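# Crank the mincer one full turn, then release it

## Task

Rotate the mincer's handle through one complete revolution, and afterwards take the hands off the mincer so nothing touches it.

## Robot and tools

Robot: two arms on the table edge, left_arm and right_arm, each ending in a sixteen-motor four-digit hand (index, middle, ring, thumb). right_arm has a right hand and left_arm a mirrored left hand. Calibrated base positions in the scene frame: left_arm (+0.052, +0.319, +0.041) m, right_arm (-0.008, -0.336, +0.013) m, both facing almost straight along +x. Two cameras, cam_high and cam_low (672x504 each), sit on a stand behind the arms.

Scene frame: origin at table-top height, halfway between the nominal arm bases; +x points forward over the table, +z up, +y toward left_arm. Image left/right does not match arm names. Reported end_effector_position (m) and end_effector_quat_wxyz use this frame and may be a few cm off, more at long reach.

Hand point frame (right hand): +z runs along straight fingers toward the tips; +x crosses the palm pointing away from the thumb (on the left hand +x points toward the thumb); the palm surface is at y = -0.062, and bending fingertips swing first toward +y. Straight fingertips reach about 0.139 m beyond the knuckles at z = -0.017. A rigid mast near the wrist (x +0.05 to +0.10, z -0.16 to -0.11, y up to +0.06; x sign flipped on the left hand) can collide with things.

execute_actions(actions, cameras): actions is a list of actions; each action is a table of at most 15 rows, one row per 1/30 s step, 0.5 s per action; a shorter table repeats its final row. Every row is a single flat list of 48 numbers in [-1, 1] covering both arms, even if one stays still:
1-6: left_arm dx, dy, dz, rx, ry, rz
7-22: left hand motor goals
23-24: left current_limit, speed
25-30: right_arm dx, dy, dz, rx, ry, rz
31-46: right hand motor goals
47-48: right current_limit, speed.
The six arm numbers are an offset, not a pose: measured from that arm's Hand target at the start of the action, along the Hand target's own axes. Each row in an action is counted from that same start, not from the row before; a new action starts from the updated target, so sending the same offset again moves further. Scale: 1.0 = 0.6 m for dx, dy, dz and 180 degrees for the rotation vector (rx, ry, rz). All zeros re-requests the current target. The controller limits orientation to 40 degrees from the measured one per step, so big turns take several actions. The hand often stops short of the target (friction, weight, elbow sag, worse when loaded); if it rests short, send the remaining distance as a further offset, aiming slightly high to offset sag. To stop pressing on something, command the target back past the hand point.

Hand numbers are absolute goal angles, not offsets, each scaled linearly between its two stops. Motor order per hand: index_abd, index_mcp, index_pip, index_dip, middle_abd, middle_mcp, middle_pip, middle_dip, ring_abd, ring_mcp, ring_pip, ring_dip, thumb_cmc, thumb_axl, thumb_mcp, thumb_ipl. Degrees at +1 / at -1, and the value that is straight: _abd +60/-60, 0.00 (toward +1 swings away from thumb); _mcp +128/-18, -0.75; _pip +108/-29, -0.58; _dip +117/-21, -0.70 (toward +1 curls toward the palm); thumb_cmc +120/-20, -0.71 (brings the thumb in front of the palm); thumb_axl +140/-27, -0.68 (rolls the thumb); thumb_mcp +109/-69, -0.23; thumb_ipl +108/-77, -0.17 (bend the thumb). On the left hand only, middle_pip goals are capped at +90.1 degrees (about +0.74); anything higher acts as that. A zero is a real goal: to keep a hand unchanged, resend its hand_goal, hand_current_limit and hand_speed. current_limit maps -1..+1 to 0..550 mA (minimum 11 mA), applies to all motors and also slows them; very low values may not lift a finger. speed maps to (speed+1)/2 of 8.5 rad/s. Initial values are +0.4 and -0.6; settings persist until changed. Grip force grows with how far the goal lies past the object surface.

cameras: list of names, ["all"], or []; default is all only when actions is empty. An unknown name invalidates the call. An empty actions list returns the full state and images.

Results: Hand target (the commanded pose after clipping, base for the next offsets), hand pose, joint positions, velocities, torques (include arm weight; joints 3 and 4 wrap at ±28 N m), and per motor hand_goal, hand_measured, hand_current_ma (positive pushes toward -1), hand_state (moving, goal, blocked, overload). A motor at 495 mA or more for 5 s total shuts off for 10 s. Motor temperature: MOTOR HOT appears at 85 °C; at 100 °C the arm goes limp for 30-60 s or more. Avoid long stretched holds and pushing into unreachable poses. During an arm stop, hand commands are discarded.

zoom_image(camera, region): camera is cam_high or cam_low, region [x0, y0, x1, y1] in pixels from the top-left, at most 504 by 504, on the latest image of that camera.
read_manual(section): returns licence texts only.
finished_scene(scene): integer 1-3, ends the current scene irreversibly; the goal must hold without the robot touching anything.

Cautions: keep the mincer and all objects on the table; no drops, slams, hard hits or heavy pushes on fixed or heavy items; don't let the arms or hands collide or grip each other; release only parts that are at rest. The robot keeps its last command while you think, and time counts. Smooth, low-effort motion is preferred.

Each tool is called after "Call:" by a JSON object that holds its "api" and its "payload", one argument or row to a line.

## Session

Call:
{"api": "execute_actions", "payload": {
  "actions": []
}}

Call:
{"api": "zoom_image", "payload": {
  "camera": "cam_high",
  "region": [60, 80, 312, 269]
}}

Call:
{"api": "zoom_image", "payload": {
  "camera": "cam_low",
  "region": [110, 110, 362, 299]
}}

Scene clock: 0.00 s.
left_arm: end_effector_position=(+0.2214, +0.5772, +0.3219) hand_goal=(+0.000, -0.754, -0.576, -0.696, +0.000, -0.754, -0.576, -0.696, +0.000, -0.754, -0.576, -0.696, -0.714, -0.678, -0.226, -0.168) hand_measured=(+0.000, -0.754, -0.576, -0.696, +0.000, -0.754, -0.576, -0.696, +0.000, -0.754, -0.576, -0.696, -0.714, -0.678, -0.226, -0.168) hand_current_ma=(+0, +0, +0, +0, +0, +0, +0, +0, +0, +0, +0, +0, +0, +0, +0, +0) hand_state=(goal, goal, goal, goal, goal, goal, goal, goal, goal, goal, goal, goal, goal, goal, goal, goal) hand_current_limit=0.40 hand_speed=-0.60 end_effector_quat_wxyz=(+0.154, +0.179, +0.943, +0.232) | right_arm: end_effector_position=(+0.4741, +0.2303, +0.3684) hand_goal=(+0.000, -0.754, -0.576, -0.696, +0.000, -0.754, -0.576, -0.696, +0.000, -0.754, -0.576, -0.696, -0.714, -0.678, -0.226, -0.168) hand_measured=(+0.000, -0.754, -0.576, -0.696, +0.000, -0.754, -0.576, -0.696, +0.000, -0.754, -0.576, -0.696, -0.714, -0.678, -0.226, -0.168) hand_current_ma=(+0, +0, +0, +0, +0, +0, +0, +0, +0, +0, +0, +0, +0, +0, +0, +0) hand_state=(goal, goal, goal, goal, goal, goal, goal, goal, goal, goal, goal, goal, goal, goal, goal, goal) hand_current_limit=0.40 hand_speed=-0.60 end_effector_quat_wxyz=(+0.187, -0.401, +0.765, +0.467)
Joint positions: left_arm=[0.82 0.554 0.725 -1.177 0.018 -0.369] | right_arm=[0.61 2.004 1.976 -0.832 -0.861 -1.587]
Joint velocities: within noise
Joint torques (N m): no reading
Motor temperatures (°C): left_arm=[27 30 34 28 26 28] | right_arm=[30 30 30 26 28 30]
Heat: left arm: hottest elbow 34 °C; right arm: hottest waist 30 °C.
Hand target: left_arm +0.2242, +0.5802, +0.3414; +0.163, +0.179, +0.938, +0.248 | right_arm +0.4785, +0.2332, +0.3695; +0.192, -0.402, +0.764, +0.467

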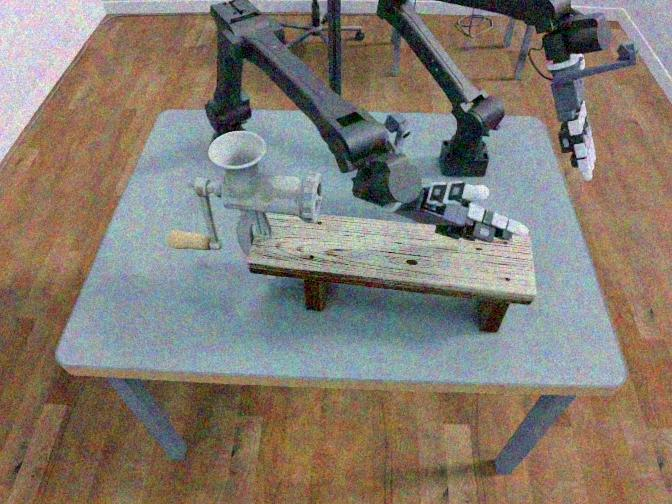

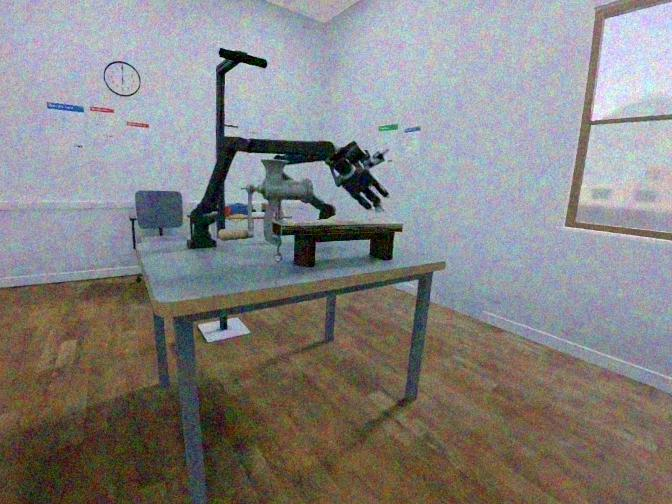

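Scaled by 2.000 from the camera's 672x504 image, which has a finer 960x720 frame.

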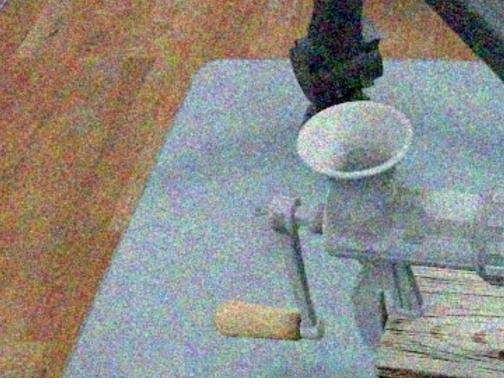

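Scaled by 2.000 from the camera's 672x504 image, which has a finer 960x720 frame.

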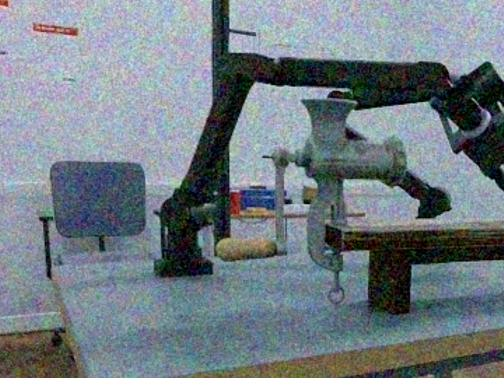

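Call:
{"api": "execute_actions", "payload": {
  "actions": [
    [[0,0,0,0,0,0,0,-0.754,-0.576,-0.696,0,-0.754,-0.576,-0.696,0,-0.754,-0.576,-0.696,-0.714,-0.678,-0.226,-0.168,0.4,-0.6,-0.0023,0.0409,-0.0765,0,0,0,0,-0.754,-0.576,-0.696,0,-0.754,-0.576,-0.696,0,-0.754,-0.576,-0.696,-0.714,-0.678,-0.226,-0.168,0.4,-0.6]],
    [[0,0,0,0,0,0,0,-0.754,-0.576,-0.696,0,-0.754,-0.576,-0.696,0,-0.754,-0.576,-0.696,-0.714,-0.678,-0.226,-0.168,0.4,-0.6,-0.0023,0.0409,-0.0765,0,0,0,0,-0.754,-0.576,-0.696,0,-0.754,-0.576,-0.696,0,-0.754,-0.576,-0.696,-0.714,-0.678,-0.226,-0.168,0.4,-0.6]],
    [[0,0,0,0,0,0,0,-0.754,-0.576,-0.696,0,-0.754,-0.576,-0.696,0,-0.754,-0.576,-0.696,-0.714,-0.678,-0.226,-0.168,0.4,-0.6,-0.0023,0.0409,-0.0765,0,0,0,0,-0.754,-0.576,-0.696,0,-0.754,-0.576,-0.696,0,-0.754,-0.576,-0.696,-0.714,-0.678,-0.226,-0.168,0.4,-0.6]],
    [[0,0,0,0,0,0,0,-0.754,-0.576,-0.696,0,-0.754,-0.576,-0.696,0,-0.754,-0.576,-0.696,-0.714,-0.678,-0.226,-0.168,0.4,-0.6,-0.0023,0.0409,-0.0765,0,0,0,0,-0.754,-0.576,-0.696,0,-0.754,-0.576,-0.696,0,-0.754,-0.576,-0.696,-0.714,-0.678,-0.226,-0.168,0.4,-0.6]],
    [[0,0,0,0,0,0,0,-0.754,-0.576,-0.696,0,-0.754,-0.576,-0.696,0,-0.754,-0.576,-0.696,-0.714,-0.678,-0.226,-0.168,0.4,-0.6,0,0,0,0.0437,-0.039,0.0838,0,0.479,0.372,0.246,0,0.479,0.372,0.246,0,0.479,0.372,0.246,-0.714,-0.678,-0.226,-0.168,0.4,-0.6]],
    [[0,0,0,0,0,0,0,-0.754,-0.576,-0.696,0,-0.754,-0.576,-0.696,0,-0.754,-0.576,-0.696,-0.714,-0.678,-0.226,-0.168,0.4,-0.6,0,0,0,0.0437,-0.039,0.0838,0,0.479,0.372,0.246,0,0.479,0.372,0.246,0,0.479,0.372,0.246,-0.714,-0.678,-0.226,-0.168,0.4,-0.6]],
    [[0,0,0,0,0,0,0,-0.754,-0.576,-0.696,0,-0.754,-0.576,-0.696,0,-0.754,-0.576,-0.696,-0.714,-0.678,-0.226,-0.168,0.4,-0.6,0,0,0,0.0437,-0.039,0.0838,0,0.479,0.372,0.246,0,0.479,0.372,0.246,0,0.479,0.372,0.246,-0.714,-0.678,-0.226,-0.168,0.4,-0.6]],
    [[0,0,0,0,0,0,0,-0.754,-0.576,-0.696,0,-0.754,-0.576,-0.696,0,-0.754,-0.576,-0.696,-0.714,-0.678,-0.226,-0.168,0.4,-0.6,0,0,0,0.0437,-0.039,0.0838,0,0.479,0.372,0.246,0,0.479,0.372,0.246,0,0.479,0.372,0.246,-0.714,-0.678,-0.226,-0.168,0.4,-0.6]]
  ],
  "cameras": ["cam_high","cam_low"]
}}

Scene clock: 56.90 s.
left_arm: end_effector_position=(+0.2214, +0.5772, +0.3219) hand_goal=(+0.000, -0.754, -0.576, -0.696, +0.000, -0.754, -0.576, -0.696, +0.000, -0.754, -0.576, -0.696, -0.714, -0.678, -0.226, -0.168) hand_measured=(+0.000, -0.756, -0.576, -0.696, +0.000, -0.756, -0.576, -0.696, +0.000, -0.756, -0.576, -0.696, -0.716, -0.678, -0.224, -0.168) hand_current_ma=(+0, -1, +0, +0, +0, -1, +0, +0, +0, -1, +0, +0, -2, +1, +2, +0) hand_state=(goal, goal, goal, goal, goal, goal, goal, goal, goal, goal, goal, goal, goal, goal, goal, goal) hand_current_limit=0.40 hand_speed=-0.60 end_effector_quat_wxyz=(+0.154, +0.179, +0.943, +0.232) | right_arm: end_effector_position=(+0.4223, +0.0960, +0.5088) hand_goal=(+0.000, +0.478, +0.372, +0.246, +0.000, +0.478, +0.372, +0.246, +0.000, +0.478, +0.372, +0.246, -0.714, -0.678, -0.226, -0.168) hand_measured=(+0.000, +0.468, +0.370, +0.244, +0.000, +0.468, +0.370, +0.244, +0.000, +0.470, +0.370, +0.244, -0.720, -0.678, -0.224, -0.168) hand_current_ma=(+0, -29, -3, -6, +0, -28, -3, -5, +0, -25, -4, -6, -15, +2, +4, +1) hand_state=(goal, goal, goal, goal, goal, goal, goal, goal, goal, goal, goal, goal, goal, goal, goal, goal) hand_current_limit=0.40 hand_speed=-0.60 end_effector_quat_wxyz=(+0.204, +0.208, +0.886, +0.361)
Joint positions: left_arm=[0.82 0.554 0.725 -1.177 0.018 -0.369] | right_arm=[0.764 1.316 1.522 -0.923 -0.045 -0.323]
Joint torques (N m): left_arm=[-0.85 -1.55 13.31 1.63 0.05 0.06] | right_arm=[-0.21 -12.98 10.56 1.28 0 0.08]
Motor temperatures (°C): left_arm=[27 30 42 29 26 28] | right_arm=[30 33 39 26 29 30]
Heat: left arm: hottest elbow 42 °C; right arm: hottest elbow 39 °C.
Hand target: left_arm +0.2242, +0.5802, +0.3414; +0.163, +0.179, +0.938, +0.248 | right_arm +0.4190, +0.0997, +0.5180; +0.202, +0.209, +0.885, +0.365
Off the commanded pose: left_arm 0.020 m, 2 deg | right_arm 0.010 m, 0 deg.

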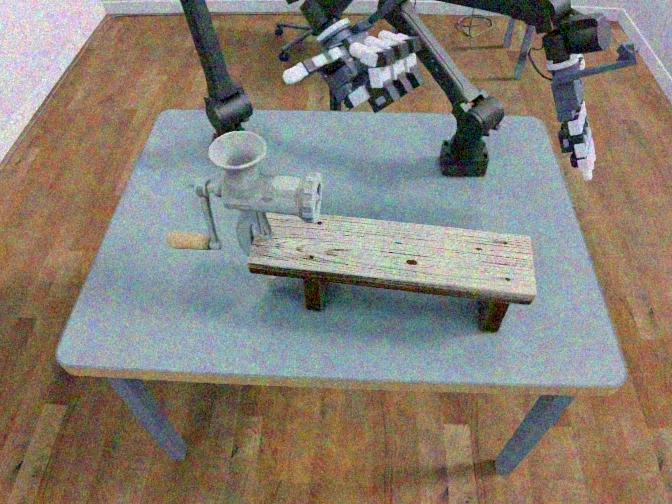

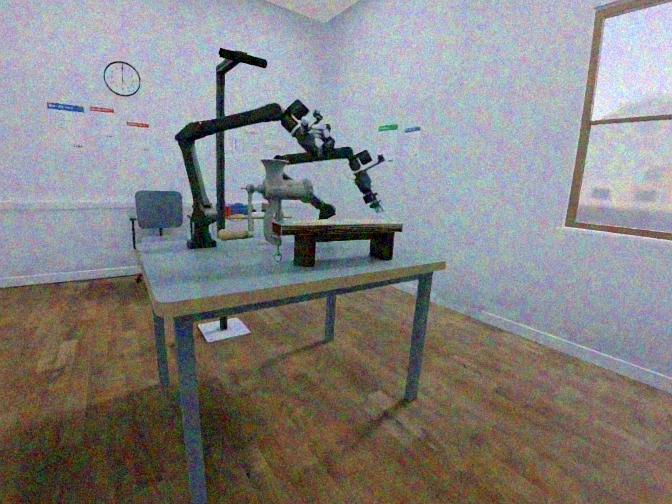

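Call:
{"api": "execute_actions", "payload": {
  "actions": [
    [[0,-0.754,-0.576,-0.696,0,-0.754,-0.576,-0.696,0,-0.754,-0.576,-0.696,-0.714,-0.678,-0.226,-0.168,0.4,-0.6,0,0,0,0,0,0,0,0.479,0.372,0.246,0,0.479,0.372,0.246,0,0.479,0.372,0.246,-0.714,-0.678,-0.226,-0.168,0.4,-0.6]]
  ]
}}


Call:
{"api": "execute_actions", "payload": {
  "actions": [
    [[0,0,0,0,0,0,0,-0.754,-0.576,-0.696,0,-0.754,-0.576,-0.696,0,-0.754,-0.576,-0.696,-0.714,-0.678,-0.226,-0.168,0.4,-0.6,0,0,0,0.0437,-0.039,0.0838,0,0.479,0.372,0.246,0,0.479,0.372,0.246,0,0.479,0.372,0.246,-0.714,-0.678,-0.226,-0.168,0.4,-0.6]],
    [[0,0,0,0,0,0,0,-0.754,-0.576,-0.696,0,-0.754,-0.576,-0.696,0,-0.754,-0.576,-0.696,-0.714,-0.678,-0.226,-0.168,0.4,-0.6,0,0,0,0.0437,-0.039,0.0838,0,0.479,0.372,0.246,0,0.479,0.372,0.246,0,0.479,0.372,0.246,-0.714,-0.678,-0.226,-0.168,0.4,-0.6]],
    [[0,0,0,0,0,0,0,-0.754,-0.576,-0.696,0,-0.754,-0.576,-0.696,0,-0.754,-0.576,-0.696,-0.714,-0.678,-0.226,-0.168,0.4,-0.6,0,0,0,0.0437,-0.039,0.0838,0,0.479,0.372,0.246,0,0.479,0.372,0.246,0,0.479,0.372,0.246,-0.714,-0.678,-0.226,-0.168,0.4,-0.6]],
    [[0,0,0,0,0,0,0,-0.754,-0.576,-0.696,0,-0.754,-0.576,-0.696,0,-0.754,-0.576,-0.696,-0.714,-0.678,-0.226,-0.168,0.4,-0.6,0,0,0,0.0437,-0.039,0.0838,0,0.479,0.372,0.246,0,0.479,0.372,0.246,0,0.479,0.372,0.246,-0.714,-0.678,-0.226,-0.168,0.4,-0.6]]
  ],
  "cameras": ["all"]
}}

Scene clock: 94.57 s.
left_arm: end_effector_position=(+0.2214, +0.5772, +0.3219) hand_goal=(+0.000, -0.754, -0.576, -0.696, +0.000, -0.754, -0.576, -0.696, +0.000, -0.754, -0.576, -0.696, -0.714, -0.678, -0.226, -0.168) hand_measured=(+0.000, -0.756, -0.576, -0.696, +0.000, -0.756, -0.576, -0.696, +0.000, -0.756, -0.576, -0.696, -0.716, -0.678, -0.224, -0.168) hand_current_ma=(+0, -1, +0, +0, +0, -1, +0, +0, +0, -1, +0, +0, -2, +1, +2, +0) hand_state=(goal, goal, goal, goal, goal, goal, goal, goal, goal, goal, goal, goal, goal, goal, goal, goal) hand_current_limit=0.40 hand_speed=-0.60 end_effector_quat_wxyz=(+0.154, +0.179, +0.943, +0.232) | right_arm: end_effector_position=(+0.4214, +0.0873, +0.5129) hand_goal=(+0.000, +0.478, +0.372, +0.246, +0.000, +0.478, +0.372, +0.246, +0.000, +0.478, +0.372, +0.246, -0.714, -0.678, -0.226, -0.168) hand_measured=(+0.000, +0.468, +0.370, +0.244, +0.000, +0.468, +0.370, +0.244, +0.000, +0.470, +0.370, +0.244, -0.720, -0.678, -0.224, -0.168) hand_current_ma=(+0, -29, -3, -6, +0, -28, -3, -5, +0, -25, -4, -6, -15, +2, +7, +1) hand_state=(goal, goal, goal, goal, goal, goal, goal, goal, goal, goal, goal, goal, goal, goal, goal, goal) hand_current_limit=0.40 hand_speed=-0.60 end_effector_quat_wxyz=(+0.140, +0.700, +0.663, +0.226)
Joint positions: left_arm=[0.82 0.554 0.725 -1.177 0.018 -0.369] | right_arm=[1.015 1.731 2.237 -1.686 0.383 0.995]
Joint torques (N m): left_arm=[-2.02 -0.85 13.27 1.81 0.09 0.02] | right_arm=[0.09 -16.38 10.8 0.43 0.45 0]
Heat: left arm: hottest elbow 43 °C; right arm: hottest elbow 43 °C.
Hand target: left_arm +0.2242, +0.5802, +0.3414; +0.163, +0.179, +0.938, +0.248 | right_arm +0.4190, +0.0998, +0.5180; +0.131, +0.737, +0.653, +0.117
Off the commanded pose: left_arm 0.020 m, 2 deg | right_arm 0.014 m, 13 deg.
joint sent to its limit (right arm) — joint 4 (wrist pitch), lower limit. The joint targets are off in orientation, not in position.

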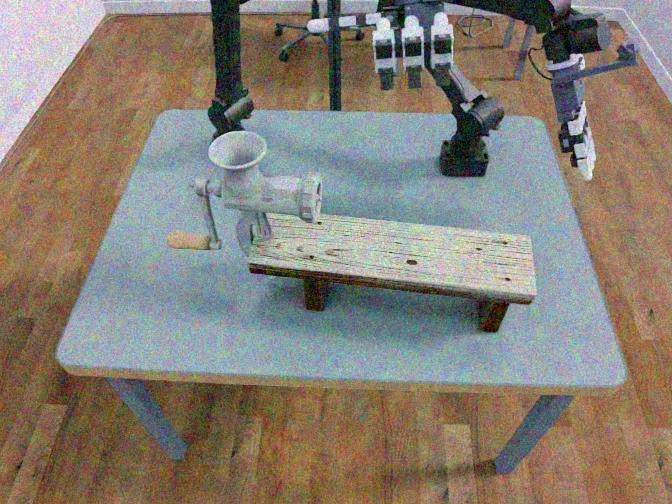

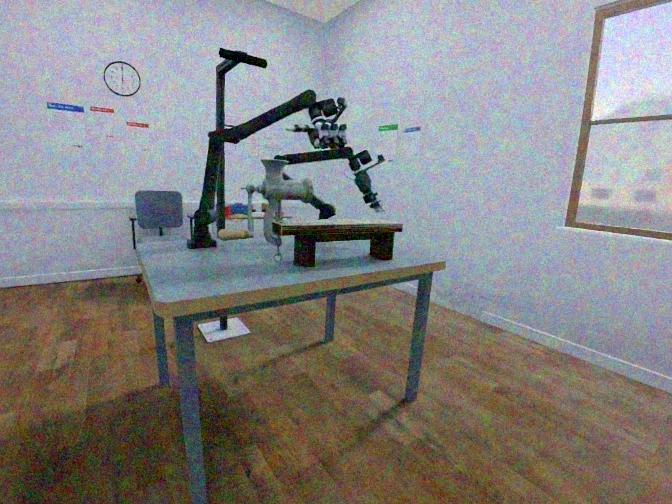

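Call:
{"api": "execute_actions", "payload": {
  "actions": [
    [[0,0,0,0,0,0,0,-0.754,-0.576,-0.696,0,-0.754,-0.576,-0.696,0,-0.754,-0.576,-0.696,-0.714,-0.678,-0.226,-0.168,0.4,-0.6,-0.1013,-0.004,-0.0015,0,0,0,0,0.479,0.372,0.246,0,0.479,0.372,0.246,0,0.479,0.372,0.246,-0.714,-0.678,-0.226,-0.168,0.4,-0.6]],
    [[0,0,0,0,0,0,0,-0.754,-0.576,-0.696,0,-0.754,-0.576,-0.696,0,-0.754,-0.576,-0.696,-0.714,-0.678,-0.226,-0.168,0.4,-0.6,-0.1013,-0.004,-0.0015,0,0,0,0,0.479,0.372,0.246,0,0.479,0.372,0.246,0,0.479,0.372,0.246,-0.714,-0.678,-0.226,-0.168,0.4,-0.6]],
    [[0,0,0,0,0,0,0,-0.754,-0.576,-0.696,0,-0.754,-0.576,-0.696,0,-0.754,-0.576,-0.696,-0.714,-0.678,-0.226,-0.168,0.4,-0.6,-0.1013,-0.004,-0.0015,0,0,0,0,0.479,0.372,0.246,0,0.479,0.372,0.246,0,0.479,0.372,0.246,-0.714,-0.678,-0.226,-0.168,0.4,-0.6]],
    [[0,0,0,0,0,0,0,-0.754,-0.576,-0.696,0,-0.754,-0.576,-0.696,0,-0.754,-0.576,-0.696,-0.714,-0.678,-0.226,-0.168,0.4,-0.6,-0.1013,-0.004,-0.0015,0,0,0,0,0.479,0.372,0.246,0,0.479,0.372,0.246,0,0.479,0.372,0.246,-0.714,-0.678,-0.226,-0.168,0.4,-0.6]],
    [[0,0,0,0,0,0,0,-0.754,-0.576,-0.696,0,-0.754,-0.576,-0.696,0,-0.754,-0.576,-0.696,-0.714,-0.678,-0.226,-0.168,0.4,-0.6,-0.1013,-0.004,-0.0015,0,0,0,0,0.479,0.372,0.246,0,0.479,0.372,0.246,0,0.479,0.372,0.246,-0.714,-0.678,-0.226,-0.168,0.4,-0.6]]
  ],
  "cameras": ["all"]
}}

Scene clock: 108.70 s.
left_arm: end_effector_position=(+0.2214, +0.5772, +0.3219) hand_goal=(+0.000, -0.754, -0.576, -0.696, +0.000, -0.754, -0.576, -0.696, +0.000, -0.754, -0.576, -0.696, -0.714, -0.678, -0.226, -0.168) hand_measured=(+0.000, -0.756, -0.576, -0.696, +0.000, -0.756, -0.576, -0.696, +0.000, -0.756, -0.576, -0.696, -0.716, -0.678, -0.224, -0.168) hand_current_ma=(+0, -1, +0, +0, +0, -1, +0, +0, +0, -1, +0, +0, -2, +1, +2, +0) hand_state=(goal, goal, goal, goal, goal, goal, goal, goal, goal, goal, goal, goal, goal, goal, goal, goal) hand_current_limit=0.40 hand_speed=-0.60 end_effector_quat_wxyz=(+0.154, +0.179, +0.943, +0.232) | right_arm: end_effector_position=(+0.3673, -0.1957, +0.5256) hand_goal=(+0.000, +0.478, +0.372, +0.246, +0.000, +0.478, +0.372, +0.246, +0.000, +0.478, +0.372, +0.246, -0.714, -0.678, -0.226, -0.168) hand_measured=(+0.000, +0.468, +0.370, +0.244, +0.000, +0.468, +0.370, +0.244, +0.000, +0.470, +0.370, +0.244, -0.720, -0.678, -0.224, -0.168) hand_current_ma=(+0, -29, -3, -6, +0, -28, -3, -5, +0, -25, -4, -6, -15, +2, +7, +1) hand_state=(goal, goal, goal, goal, goal, goal, goal, goal, goal, goal, goal, goal, goal, goal, goal, goal) hand_current_limit=0.40 hand_speed=-0.60 end_effector_quat_wxyz=(+0.148, +0.721, +0.649, +0.191)
Joint positions: left_arm=[0.82 0.554 0.725 -1.177 0.018 -0.369] | right_arm=[0.645 1.123 1.66 -1.688 0.257 0.695]
Joint torques (N m): left_arm=[-1.67 -1.49 13.27 1.7 0.07 0.02] | right_arm=[-2.78 -6.36 6.67 0.64 0.31 -0.17]
Heat: left arm: hottest elbow 44 °C; right arm: hottest elbow 41 °C.
Hand target: left_arm +0.2242, +0.5802, +0.3414; +0.163, +0.179, +0.938, +0.248 | right_arm +0.3699, -0.2004, +0.5178; +0.131, +0.737, +0.653, +0.117
Off the commanded pose: left_arm 0.020 m, 2 deg | right_arm 0.010 m, 9 deg.
joint sent to its limit (right arm) — joint 4 (wrist pitch), lower limit. The joint targets are off in orientation, not in position.

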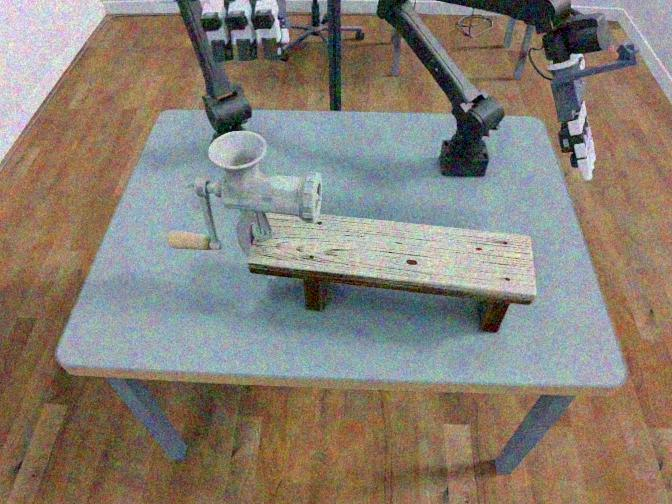

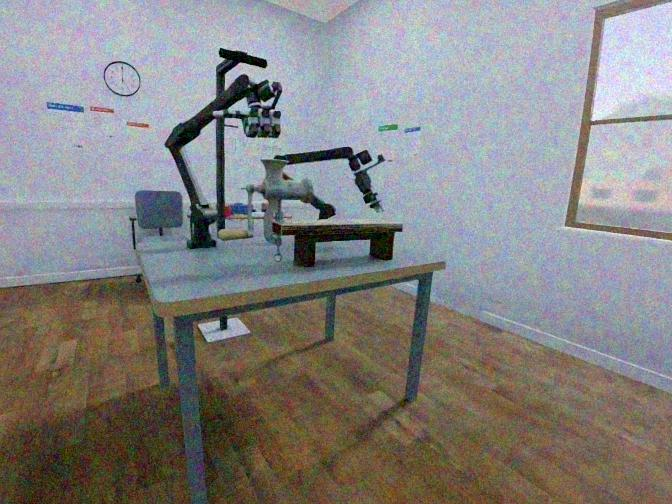

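Call:
{"api": "execute_actions", "payload": {
  "actions": [
    [[0,0,0,0,0,0,0,-0.754,-0.576,-0.696,0,-0.754,-0.576,-0.696,0,-0.754,-0.576,-0.696,-0.714,-0.678,-0.226,-0.168,0.4,-0.6,-0.0997,0.0015,0.0218,0,0,0,0,0.479,0.372,0.246,0,0.479,0.372,0.246,0,0.479,0.372,0.246,-0.714,-0.678,-0.226,-0.168,0.4,-0.6]],
    [[0,0,0,0,0,0,0,-0.754,-0.576,-0.696,0,-0.754,-0.576,-0.696,0,-0.754,-0.576,-0.696,-0.714,-0.678,-0.226,-0.168,0.4,-0.6,-0.0997,0.0015,0.0218,0,0,0,0,0.479,0.372,0.246,0,0.479,0.372,0.246,0,0.479,0.372,0.246,-0.714,-0.678,-0.226,-0.168,0.4,-0.6]],
    [[0,0,0,0,0,0,0,-0.754,-0.576,-0.696,0,-0.754,-0.576,-0.696,0,-0.754,-0.576,-0.696,-0.714,-0.678,-0.226,-0.168,0.4,-0.6,-0.0997,0.0015,0.0218,0,0,0,0,0.479,0.372,0.246,0,0.479,0.372,0.246,0,0.479,0.372,0.246,-0.714,-0.678,-0.226,-0.168,0.4,-0.6]],
    [[0,0,0,0,0,0,0,-0.754,-0.576,-0.696,0,-0.754,-0.576,-0.696,0,-0.754,-0.576,-0.696,-0.714,-0.678,-0.226,-0.168,0.4,-0.6,-0.0997,0.0015,0.0218,0,0,0,0,0.479,0.372,0.246,0,0.479,0.372,0.246,0,0.479,0.372,0.246,-0.714,-0.678,-0.226,-0.168,0.4,-0.6]],
    [[0,0,0,0,0,0,0,-0.754,-0.576,-0.696,0,-0.754,-0.576,-0.696,0,-0.754,-0.576,-0.696,-0.714,-0.678,-0.226,-0.168,0.4,-0.6,-0.0997,0.0015,0.0218,0,0,0,0,0.479,0.372,0.246,0,0.479,0.372,0.246,0,0.479,0.372,0.246,-0.714,-0.678,-0.226,-0.168,0.4,-0.6]],
    [[0,0,0,0,0,0,0,-0.754,-0.576,-0.696,0,-0.754,-0.576,-0.696,0,-0.754,-0.576,-0.696,-0.714,-0.678,-0.226,-0.168,0.4,-0.6,0,-0.0342,0.094,0,0,0,0,0.479,0.372,0.246,0,0.479,0.372,0.246,0,0.479,0.372,0.246,-0.714,-0.678,-0.226,-0.168,0.4,-0.6]],
    [[0,0,0,0,0,0,0,-0.754,-0.576,-0.696,0,-0.754,-0.576,-0.696,0,-0.754,-0.576,-0.696,-0.714,-0.678,-0.226,-0.168,0.4,-0.6,0,-0.0342,0.094,0,0,0,0,0.479,0.372,0.246,0,0.479,0.372,0.246,0,0.479,0.372,0.246,-0.714,-0.678,-0.226,-0.168,0.4,-0.6]],
    [[0,0,0,0,0,0,0,-0.754,-0.576,-0.696,0,-0.754,-0.576,-0.696,0,-0.754,-0.576,-0.696,-0.714,-0.678,-0.226,-0.168,0.4,-0.6,0,-0.0342,0.094,0,0,0,0,0.479,0.372,0.246,0,0.479,0.372,0.246,0,0.479,0.372,0.246,-0.714,-0.678,-0.226,-0.168,0.4,-0.6]]
  ],
  "cameras": ["all"]
}}

Scene clock: 127.67 s.
left_arm: end_effector_position=(+0.2214, +0.5772, +0.3219) hand_goal=(+0.000, -0.754, -0.576, -0.696, +0.000, -0.754, -0.576, -0.696, +0.000, -0.754, -0.576, -0.696, -0.714, -0.678, -0.226, -0.168) hand_measured=(+0.000, -0.756, -0.576, -0.696, +0.000, -0.756, -0.576, -0.696, +0.000, -0.756, -0.576, -0.696, -0.716, -0.678, -0.224, -0.168) hand_current_ma=(+0, -1, +0, +0, +0, -1, +0, +0, +0, -1, +0, +0, -2, +1, +2, +0) hand_state=(goal, goal, goal, goal, goal, goal, goal, goal, goal, goal, goal, goal, goal, goal, goal, goal) hand_current_limit=0.40 hand_speed=-0.60 end_effector_quat_wxyz=(+0.154, +0.179, +0.943, +0.232) | right_arm: end_effector_position=(+0.3612, -0.4958, +0.2790) hand_goal=(+0.000, +0.478, +0.372, +0.246, +0.000, +0.478, +0.372, +0.246, +0.000, +0.478, +0.372, +0.246, -0.714, -0.678, -0.226, -0.168) hand_measured=(+0.000, +0.468, +0.370, +0.244, +0.000, +0.468, +0.370, +0.244, +0.000, +0.470, +0.370, +0.244, -0.718, -0.678, -0.222, -0.168) hand_current_ma=(+0, -29, -3, -6, +0, -28, -3, -5, +0, -25, -4, -6, -11, +2, +10, +1) hand_state=(goal, goal, goal, goal, goal, goal, goal, goal, goal, goal, goal, goal, goal, goal, goal, goal) hand_current_limit=0.40 hand_speed=-0.60 end_effector_quat_wxyz=(+0.127, +0.736, +0.655, +0.116)
Joint positions: left_arm=[0.82 0.554 0.725 -1.177 0.018 -0.369] | right_arm=[-0.479 0.955 0.934 -1.226 -0.124 -0.34]
Joint torques (N m): left_arm=[-2.32 -0.79 13.2 1.69 0.12 0.05] | right_arm=[-2.32 -5.6 8.14 1.52 -0.19 -0.13]
Heat: left arm: hottest elbow 44 °C; right arm: hottest elbow 39 °C.
Hand target: left_arm +0.2242, +0.5802, +0.3414; +0.163, +0.179, +0.938, +0.248 | right_arm +0.3618, -0.5005, +0.2776; +0.131, +0.737, +0.653, +0.117
Off the commanded pose: left_arm 0.020 m, 2 deg | right_arm 0.005 m, 1 deg.

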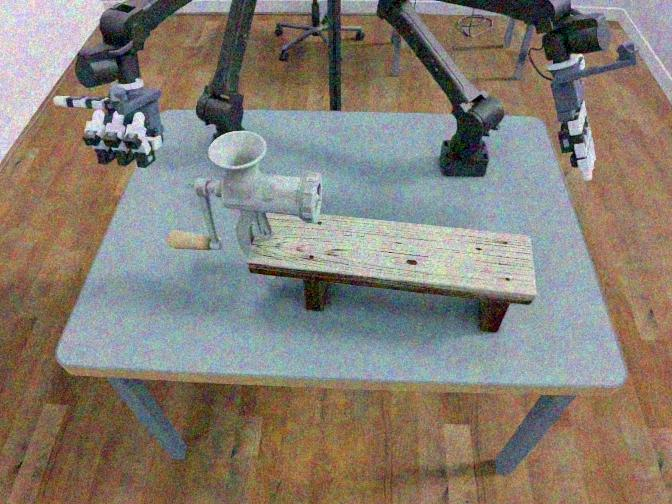

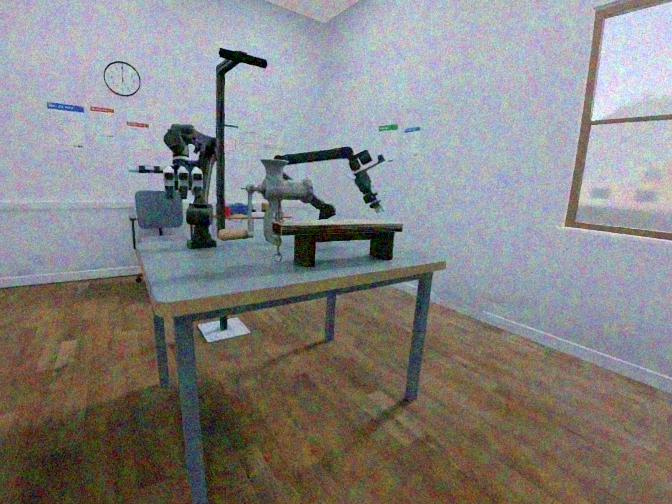

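Call:
{"api": "execute_actions", "payload": {
  "actions": [
    [[0,0,0,0,0,0,0,-0.754,-0.576,-0.696,0,-0.754,-0.576,-0.696,0,-0.754,-0.576,-0.696,-0.714,-0.678,-0.226,-0.168,0.4,-0.6,0,-0.0309,0.0849,0,0,0,0,0.479,0.372,0.246,0,0.479,0.372,0.246,0,0.479,0.372,0.246,-0.714,-0.678,-0.226,-0.168,0.4,-0.6]],
    [[0,0,0,0,0,0,0,-0.754,-0.576,-0.696,0,-0.754,-0.576,-0.696,0,-0.754,-0.576,-0.696,-0.714,-0.678,-0.226,-0.168,0.4,-0.6,0,-0.0309,0.0849,0,0,0,0,0.479,0.372,0.246,0,0.479,0.372,0.246,0,0.479,0.372,0.246,-0.714,-0.678,-0.226,-0.168,0.4,-0.6]],
    [[0,0,0,0,0,0,0,-0.754,-0.576,-0.696,0,-0.754,-0.576,-0.696,0,-0.754,-0.576,-0.696,-0.714,-0.678,-0.226,-0.168,0.4,-0.6,0,-0.0309,0.0849,0,0,0,0,0.479,-0.1,-0.2,0,0.479,-0.1,-0.2,0,0.479,-0.1,-0.2,-0.714,-0.678,-0.226,-0.168,0.4,-0.6]],
    [[0,0,0,0,0,0,0,-0.754,-0.576,-0.696,0,-0.754,-0.576,-0.696,0,-0.754,-0.576,-0.696,-0.714,-0.678,-0.226,-0.168,0.4,-0.6,0,0,0,0,0,0,0,0.137,-0.576,-0.696,0,0.137,-0.576,-0.696,0,0.137,-0.576,-0.696,-0.714,-0.678,-0.226,-0.168,0.4,-0.6]],
    [[0,0,0,0,0,0,0,-0.754,-0.576,-0.696,0,-0.754,-0.576,-0.696,0,-0.754,-0.576,-0.696,-0.714,-0.678,-0.226,-0.168,0.4,-0.6,0.082,-0.015,-0.0055,0,0,0,0,0.137,-0.576,-0.696,0,0.137,-0.576,-0.696,0,0.137,-0.576,-0.696,-0.714,-0.678,-0.226,-0.168,0.4,-0.6]],
    [[0,0,0,0,0,0,0,-0.754,-0.576,-0.696,0,-0.754,-0.576,-0.696,0,-0.754,-0.576,-0.696,-0.714,-0.678,-0.226,-0.168,0.4,-0.6,0.082,-0.015,-0.0055,0,0,0,0,0.137,-0.576,-0.696,0,0.137,-0.576,-0.696,0,0.137,-0.576,-0.696,-0.714,-0.678,-0.226,-0.168,0.4,-0.6]]
  ],
  "cameras": ["all"]
}}

Call:
{"api": "zoom_image", "payload": {
  "camera": "cam_high",
  "region": [110, 120, 300, 280]
}}

Call:
{"api": "zoom_image", "payload": {
  "camera": "cam_low",
  "region": [160, 150, 320, 290]
}}

Scene clock: 143.47 s.
left_arm: end_effector_position=(+0.2214, +0.5772, +0.3219) hand_goal=(+0.000, -0.754, -0.576, -0.696, +0.000, -0.754, -0.576, -0.696, +0.000, -0.754, -0.576, -0.696, -0.714, -0.678, -0.226, -0.168) hand_measured=(+0.000, -0.756, -0.576, -0.696, +0.000, -0.756, -0.576, -0.696, +0.000, -0.756, -0.576, -0.696, -0.716, -0.678, -0.224, -0.168) hand_current_ma=(+0, -1, +0, +0, +0, -1, +0, +0, +0, -1, +0, +0, -2, +1, +2, +0) hand_state=(goal, goal, goal, goal, goal, goal, goal, goal, goal, goal, goal, goal, goal, goal, goal, goal) hand_current_limit=0.40 hand_speed=-0.60 end_effector_quat_wxyz=(+0.154, +0.179, +0.943, +0.232) | right_arm: end_effector_position=(+0.3600, -0.4066, +0.1193) hand_goal=(+0.000, +0.136, -0.576, -0.696, +0.000, +0.136, -0.576, -0.696, +0.000, +0.136, -0.576, -0.696, -0.714, -0.678, -0.226, -0.168) hand_measured=(+0.000, +0.128, -0.576, -0.694, +0.000, +0.128, -0.576, -0.694, +0.000, +0.126, -0.576, -0.694, -0.718, -0.678, -0.222, -0.168) hand_current_ma=(+0, -24, +0, +6, +0, -26, +0, +5, +0, -28, +0, +6, -10, +2, +10, +1) hand_state=(goal, goal, goal, goal, goal, goal, goal, goal, goal, goal, goal, goal, goal, goal, goal, goal) hand_current_limit=0.40 hand_speed=-0.60 end_effector_quat_wxyz=(+0.138, +0.737, +0.650, +0.121)
Joint positions: left_arm=[0.82 0.554 0.725 -1.177 0.018 -0.369] | right_arm=[-0.129 0.978 0.501 -0.725 0.001 -0.001]
Joint torques (N m): left_arm=[-1.61 -1.32 13.45 1.78 0.09 0.04] | right_arm=[0.15 -5.3 7.12 0.65 0.13 0.04]
Heat: left arm: hottest elbow 44 °C; right arm: hottest elbow 39 °C.
Hand target: left_arm +0.2242, +0.5802, +0.3414; +0.163, +0.179, +0.938, +0.248 | right_arm +0.3554, -0.4004, +0.1152; +0.132, +0.737, +0.653, +0.117
Off the commanded pose: left_arm 0.020 m, 2 deg | right_arm 0.009 m, 1 deg.

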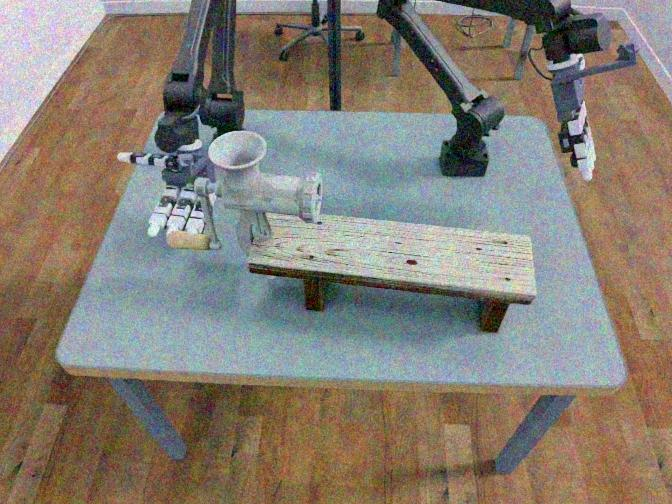

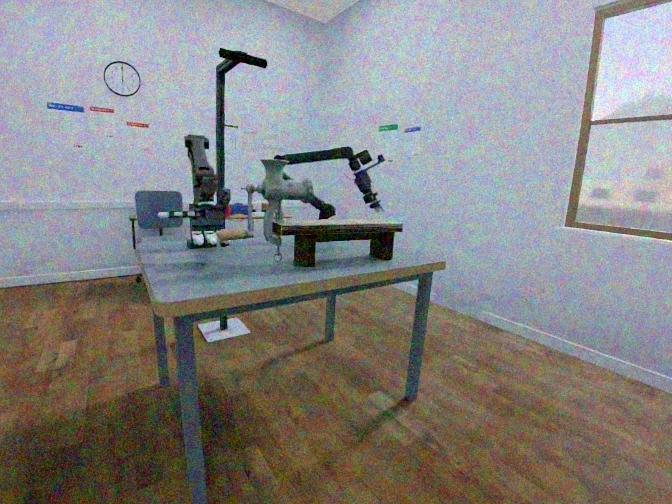

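Scaled by 2.653 from the camera's 672x504 image, which has a finer 960x720 frame.

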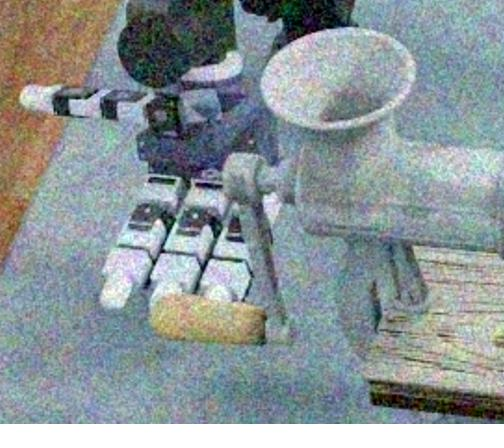

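Scaled by 3.150 from the camera's 672x504 image, which has a finer 960x720 frame.

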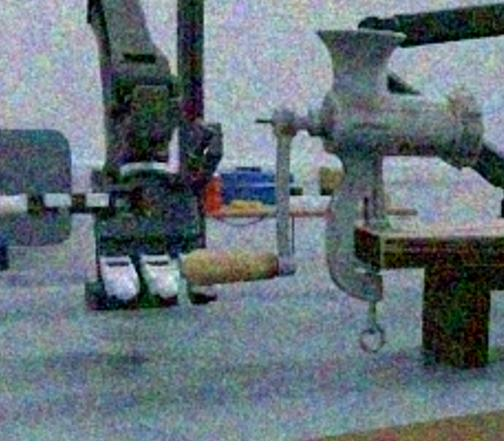

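Call:
{"api": "execute_actions", "payload": {
  "actions": [
    [[0,0,0,0,0,0,0,-0.754,-0.576,-0.696,0,-0.754,-0.576,-0.696,0,-0.754,-0.576,-0.696,-0.714,-0.678,-0.226,-0.168,0.4,-0.6,0,-0.0103,0.0282,0,0,0,0,0.137,-0.576,-0.696,0,0.137,-0.576,-0.696,0,0.137,-0.576,-0.696,-0.714,-0.678,-0.226,-0.168,0.4,-0.6]],
    [[0,0,0,0,0,0,0,-0.754,-0.576,-0.696,0,-0.754,-0.576,-0.696,0,-0.754,-0.576,-0.696,-0.714,-0.678,-0.226,-0.168,0.4,-0.6,0,0.0649,0.0165,0,0,0,0,0.137,-0.576,-0.696,0,0.137,-0.576,-0.696,0,0.137,-0.576,-0.696,-0.714,-0.678,-0.226,-0.168,0.4,-0.6]],
    [[0,0,0,0,0,0,0,-0.754,-0.576,-0.696,0,-0.754,-0.576,-0.696,0,-0.754,-0.576,-0.696,-0.714,-0.678,-0.226,-0.168,0.4,-0.6,0,0.0649,0.0165,0,0,0,0,0.137,-0.576,-0.696,0,0.137,-0.576,-0.696,0,0.137,-0.576,-0.696,-0.714,-0.678,-0.226,-0.168,0.4,-0.6]]
  ],
  "cameras": ["all"]
}}

Call:
{"api": "zoom_image", "payload": {
  "camera": "cam_high",
  "region": [110, 120, 300, 280]
}}

Call:
{"api": "zoom_image", "payload": {
  "camera": "cam_low",
  "region": [160, 150, 320, 290]
}}

Scene clock: 158.47 s.
left_arm: end_effector_position=(+0.2214, +0.5772, +0.3219) hand_goal=(+0.000, -0.754, -0.576, -0.696, +0.000, -0.754, -0.576, -0.696, +0.000, -0.754, -0.576, -0.696, -0.714, -0.678, -0.226, -0.168) hand_measured=(+0.000, -0.756, -0.576, -0.696, +0.000, -0.756, -0.576, -0.696, +0.000, -0.756, -0.576, -0.696, -0.716, -0.678, -0.224, -0.168) hand_current_ma=(+0, -1, +0, +0, +0, -1, +0, +0, +0, -1, +0, +0, -2, +1, +2, +0) hand_state=(goal, goal, goal, goal, goal, goal, goal, goal, goal, goal, goal, goal, goal, goal, goal, goal) hand_current_limit=0.40 hand_speed=-0.60 end_effector_quat_wxyz=(+0.154, +0.179, +0.943, +0.232) | right_arm: end_effector_position=(+0.4121, -0.4127, +0.0903) hand_goal=(+0.000, +0.136, -0.576, -0.696, +0.000, +0.136, -0.576, -0.696, +0.000, +0.136, -0.576, -0.696, -0.714, -0.678, -0.226, -0.168) hand_measured=(+0.000, +0.128, -0.576, -0.694, +0.000, +0.128, -0.576, -0.694, +0.000, +0.126, -0.576, -0.694, -0.718, -0.678, -0.222, -0.168) hand_current_ma=(+0, -24, +0, +6, +0, -26, +0, +5, +0, -28, +0, +6, -10, +2, +10, +1) hand_state=(goal, goal, goal, goal, goal, goal, goal, goal, goal, goal, goal, goal, goal, goal, goal, goal) hand_current_limit=0.40 hand_speed=-0.60 end_effector_quat_wxyz=(+0.117, +0.741, +0.653, +0.103)
Joint positions: left_arm=[0.82 0.554 0.725 -1.177 0.018 -0.369] | right_arm=[-0.126 1.231 0.607 -0.634 0.002 0.002]
Joint torques (N m): left_arm=[-1.38 -0.67 13.2 1.8 0.11 0] | right_arm=[0.09 -6.83 10 1.61 0.08 0.02]
Heat: left arm: hottest elbow 44 °C; right arm: hottest elbow 39 °C.
Hand target: left_arm +0.2242, +0.5802, +0.3414; +0.163, +0.179, +0.938, +0.248 | right_arm +0.4348, -0.4100, +0.1055; +0.131, +0.737, +0.653, +0.117
Off the commanded pose: left_arm 0.020 m, 2 deg | right_arm 0.028 m, 2 deg.

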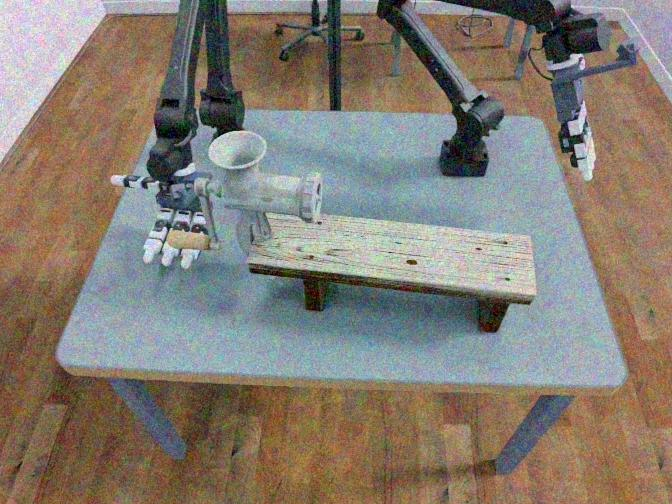

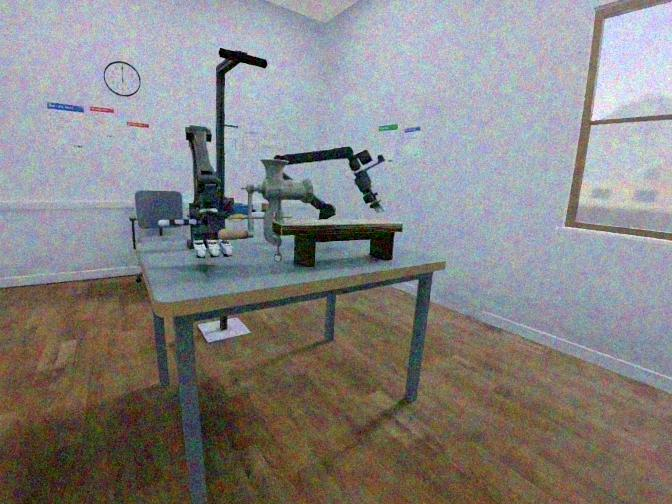

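Scaled by 2.653 from the camera's 672x504 image, which has a finer 960x720 frame.

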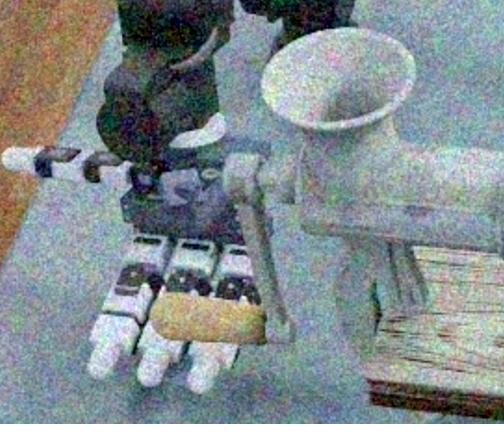

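Scaled by 3.150 from the camera's 672x504 image, which has a finer 960x720 frame.

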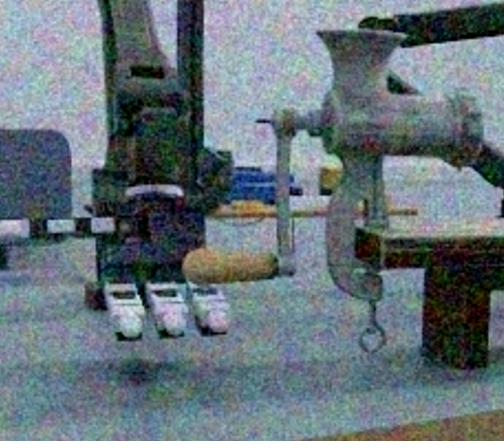

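Call:
{"api": "execute_actions", "payload": {
  "actions": [
    [[0,0,0,0,0,0,0,-0.754,-0.576,-0.696,0,-0.754,-0.576,-0.696,0,-0.754,-0.576,-0.696,-0.714,-0.678,-0.226,-0.168,0.4,-0.6,0.0067,0.0577,0.0121,0,0,0,0,0.137,-0.576,-0.696,0,0.137,-0.576,-0.696,0,0.137,-0.576,-0.696,-0.714,-0.678,-0.226,-0.168,0.4,-0.6]],
    [[0,0,0,0,0,0,0,-0.754,-0.576,-0.696,0,-0.754,-0.576,-0.696,0,-0.754,-0.576,-0.696,-0.714,-0.678,-0.226,-0.168,0.4,-0.6,0.0067,0.0577,0.0121,0,0,0,0,0.137,-0.576,-0.696,0,0.137,-0.576,-0.696,0,0.137,-0.576,-0.696,-0.714,-0.678,-0.226,-0.168,0.4,-0.6]],
    [[0,0,0,0,0,0,0,-0.754,-0.576,-0.696,0,-0.754,-0.576,-0.696,0,-0.754,-0.576,-0.696,-0.714,-0.678,-0.226,-0.168,0.4,-0.6,0.0067,0.0577,0.0121,0,0,0,0,0.137,-0.576,-0.696,0,0.137,-0.576,-0.696,0,0.137,-0.576,-0.696,-0.714,-0.678,-0.226,-0.168,0.4,-0.6]]
  ],
  "cameras": ["all"]
}}

Call:
{"api": "zoom_image", "payload": {
  "camera": "cam_high",
  "region": [110, 120, 300, 280]
}}

Call:
{"api": "zoom_image", "payload": {
  "camera": "cam_low",
  "region": [160, 150, 320, 290]
}}

Scene clock: 167.13 s.
left_arm: end_effector_position=(+0.2214, +0.5772, +0.3219) hand_goal=(+0.000, -0.754, -0.576, -0.696, +0.000, -0.754, -0.576, -0.696, +0.000, -0.754, -0.576, -0.696, -0.714, -0.678, -0.226, -0.168) hand_measured=(+0.000, -0.756, -0.576, -0.696, +0.000, -0.756, -0.576, -0.696, +0.000, -0.756, -0.576, -0.696, -0.716, -0.678, -0.224, -0.168) hand_current_ma=(+0, -1, +0, +0, +0, -1, +0, +0, +0, -1, +0, +0, -2, +1, +2, +0) hand_state=(goal, goal, goal, goal, goal, goal, goal, goal, goal, goal, goal, goal, goal, goal, goal, goal) hand_current_limit=0.40 hand_speed=-0.60 end_effector_quat_wxyz=(+0.154, +0.179, +0.943, +0.232) | right_arm: end_effector_position=(+0.5118, -0.4155, +0.1038) hand_goal=(+0.000, +0.136, -0.576, -0.696, +0.000, +0.136, -0.576, -0.696, +0.000, +0.136, -0.576, -0.696, -0.714, -0.678, -0.226, -0.168) hand_measured=(+0.000, +0.128, -0.576, -0.694, +0.000, +0.128, -0.576, -0.694, +0.000, +0.126, -0.576, -0.694, -0.718, -0.678, -0.222, -0.168) hand_current_ma=(+0, -24, +0, +6, +0, -27, +0, +5, +0, -30, +0, +6, -8, +2, +10, +1) hand_state=(goal, goal, goal, goal, goal, goal, goal, goal, goal, goal, goal, goal, goal, goal, goal, goal) hand_current_limit=0.40 hand_speed=-0.60 end_effector_quat_wxyz=(+0.119, +0.740, +0.654, +0.103)
Joint positions: left_arm=[0.82 0.554 0.725 -1.177 0.018 -0.369] | right_arm=[-0.102 1.472 0.878 -0.661 0.01 0.021]
Joint torques (N m): left_arm=[-1.85 -1.38 13.11 1.81 0.11 0.01] | right_arm=[0.38 -11.22 11.62 0.94 0.12 0.1]
Heat: left arm: hottest elbow 44 °C; right arm: hottest elbow 40 °C.
Hand target: left_arm +0.2242, +0.5802, +0.3414; +0.163, +0.179, +0.938, +0.248 | right_arm +0.5404, -0.4106, +0.1211; +0.132, +0.737, +0.653, +0.117
Off the commanded pose: left_arm 0.020 m, 2 deg | right_arm 0.034 m, 2 deg.

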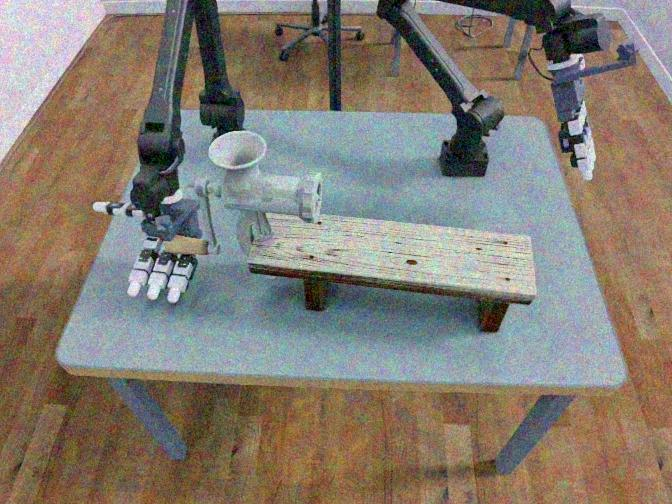

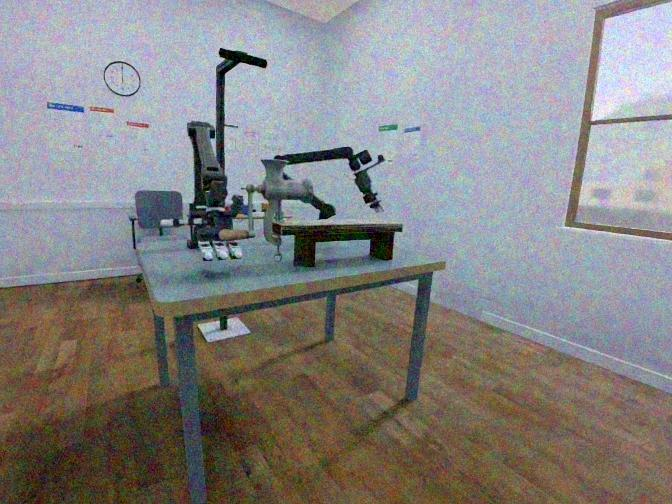

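Scaled by 2.653 from the camera's 672x504 image, which has a finer 960x720 frame.

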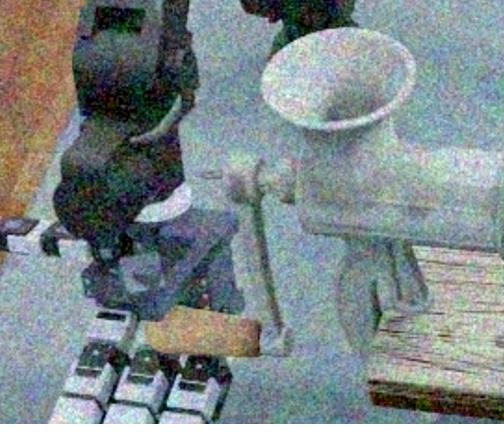

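Scaled by 3.150 from the camera's 672x504 image, which has a finer 960x720 frame.

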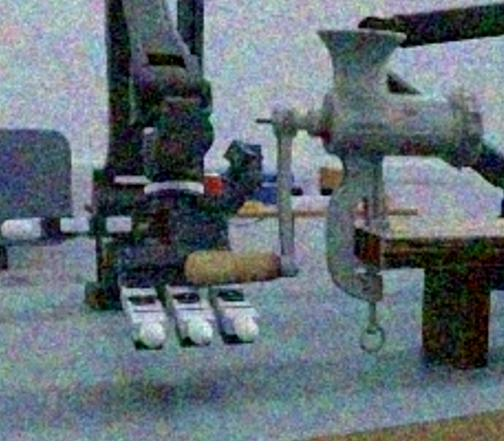

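Call:
{"api": "execute_actions", "payload": {
  "actions": [
    [[0,0,0,0,0,0,0,-0.754,-0.576,-0.696,0,-0.754,-0.576,-0.696,0,-0.754,-0.576,-0.696,-0.714,-0.678,-0.226,-0.168,0.4,-0.6,0,0,0,0,0,0,0,0.479,-0.576,-0.696,0,0.479,-0.576,-0.696,0,0.479,-0.576,-0.696,-0.714,-0.678,-0.226,-0.168,0.4,-0.6]],
    [[0,0,0,0,0,0,0,-0.754,-0.576,-0.696,0,-0.754,-0.576,-0.696,0,-0.754,-0.576,-0.696,-0.714,-0.678,-0.226,-0.168,0.4,-0.6,0,0,0,0,0,0,0,0.479,0.372,0.246,0,0.479,0.372,0.246,0,0.479,0.372,0.246,-0.714,-0.678,-0.226,-0.168,0.4,-0.6]],
    [[0,0,0,0,0,0,0,-0.754,-0.576,-0.696,0,-0.754,-0.576,-0.696,0,-0.754,-0.576,-0.696,-0.714,-0.678,-0.226,-0.168,0.4,-0.6,0,0,0,0,0,0,0,0.479,0.372,0.246,0,0.479,0.372,0.246,0,0.479,0.372,0.246,-0.714,-0.678,-0.226,-0.168,0.4,-0.6]]
  ],
  "cameras": ["all"]
}}

Call:
{"api": "zoom_image", "payload": {
  "camera": "cam_high",
  "region": [110, 120, 300, 280]
}}

Call:
{"api": "zoom_image", "payload": {
  "camera": "cam_low",
  "region": [160, 150, 320, 290]
}}

Scene clock: 175.50 s.
left_arm: end_effector_position=(+0.2214, +0.5772, +0.3219) hand_goal=(+0.000, -0.754, -0.576, -0.696, +0.000, -0.754, -0.576, -0.696, +0.000, -0.754, -0.576, -0.696, -0.714, -0.678, -0.226, -0.168) hand_measured=(+0.000, -0.756, -0.576, -0.696, +0.000, -0.756, -0.576, -0.696, +0.000, -0.756, -0.576, -0.696, -0.716, -0.678, -0.224, -0.168) hand_current_ma=(+0, -1, +0, +0, +0, -1, +0, +0, +0, -1, +0, +0, -2, +1, +2, +0) hand_state=(goal, goal, goal, goal, goal, goal, goal, goal, goal, goal, goal, goal, goal, goal, goal, goal) hand_current_limit=0.40 hand_speed=-0.60 end_effector_quat_wxyz=(+0.154, +0.179, +0.943, +0.232) | right_arm: end_effector_position=(+0.5112, -0.4155, +0.0978) hand_goal=(+0.000, +0.478, +0.372, +0.246, +0.000, +0.478, +0.372, +0.246, +0.000, +0.478, +0.372, +0.246, -0.714, -0.678, -0.226, -0.168) hand_measured=(+0.000, +0.460, +0.368, +0.244, +0.000, +0.452, +0.368, +0.244, +0.000, +0.438, +0.368, +0.244, -0.718, -0.678, -0.222, -0.168) hand_current_ma=(+0, -62, -8, -6, +0, -94, -8, -5, +0, -148, -10, -7, -8, +2, +10, +1) hand_state=(goal, goal, goal, goal, goal, blocked, goal, goal, goal, blocked, goal, goal, goal, goal, goal, goal) hand_current_limit=0.40 hand_speed=-0.60 end_effector_quat_wxyz=(+0.115, +0.741, +0.654, +0.099)
Joint positions: left_arm=[0.82 0.554 0.725 -1.177 0.018 -0.369] | right_arm=[-0.102 1.484 0.878 -0.661 0.011 0.021]
Joint torques (N m): left_arm=[-1.14 -0.5 13.26 1.69 0.1 0.04] | right_arm=[0.26 -12.28 11.47 0.92 0.08 0.09]
Heat: left arm: hottest elbow 44 °C; right arm: hottest elbow 42 °C.
Hand target: left_arm +0.2242, +0.5802, +0.3414; +0.163, +0.179, +0.938, +0.248 | right_arm +0.5404, -0.4107, +0.1210; +0.131, +0.737, +0.653, +0.117
Off the commanded pose: left_arm 0.020 m, 2 deg | right_arm 0.038 m, 3 deg.

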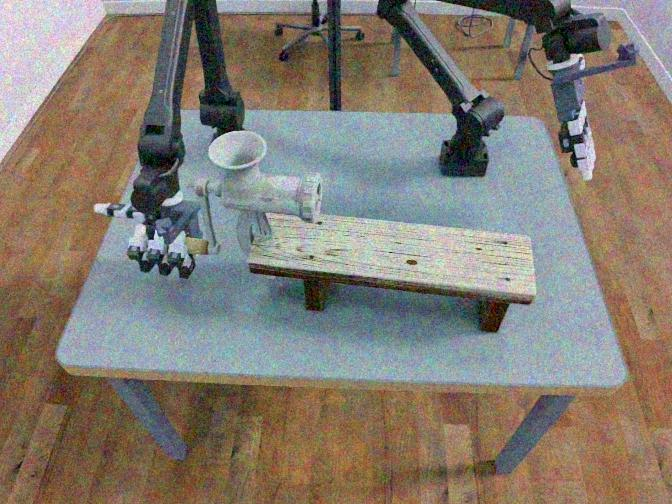

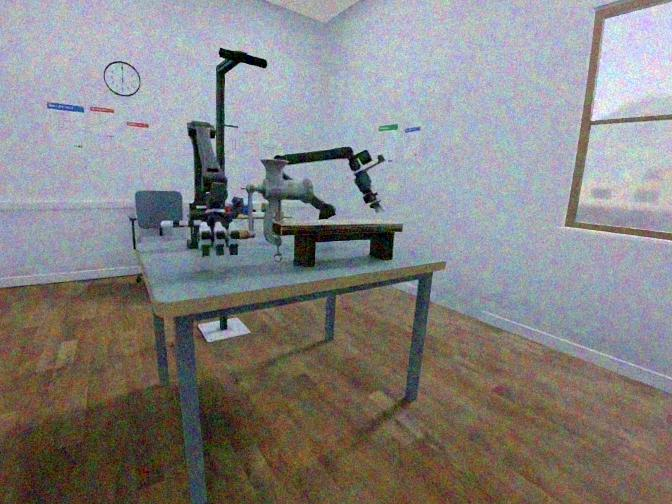

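Scaled by 2.653 from the camera's 672x504 image, which has a finer 960x720 frame.

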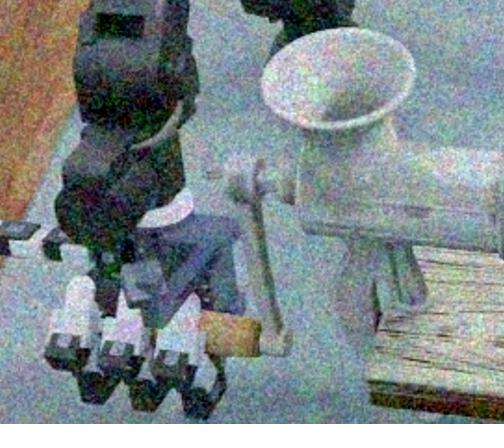

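Scaled by 3.150 from the camera's 672x504 image, which has a finer 960x720 frame.

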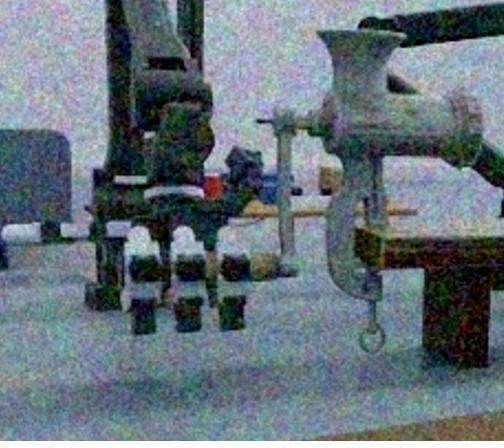

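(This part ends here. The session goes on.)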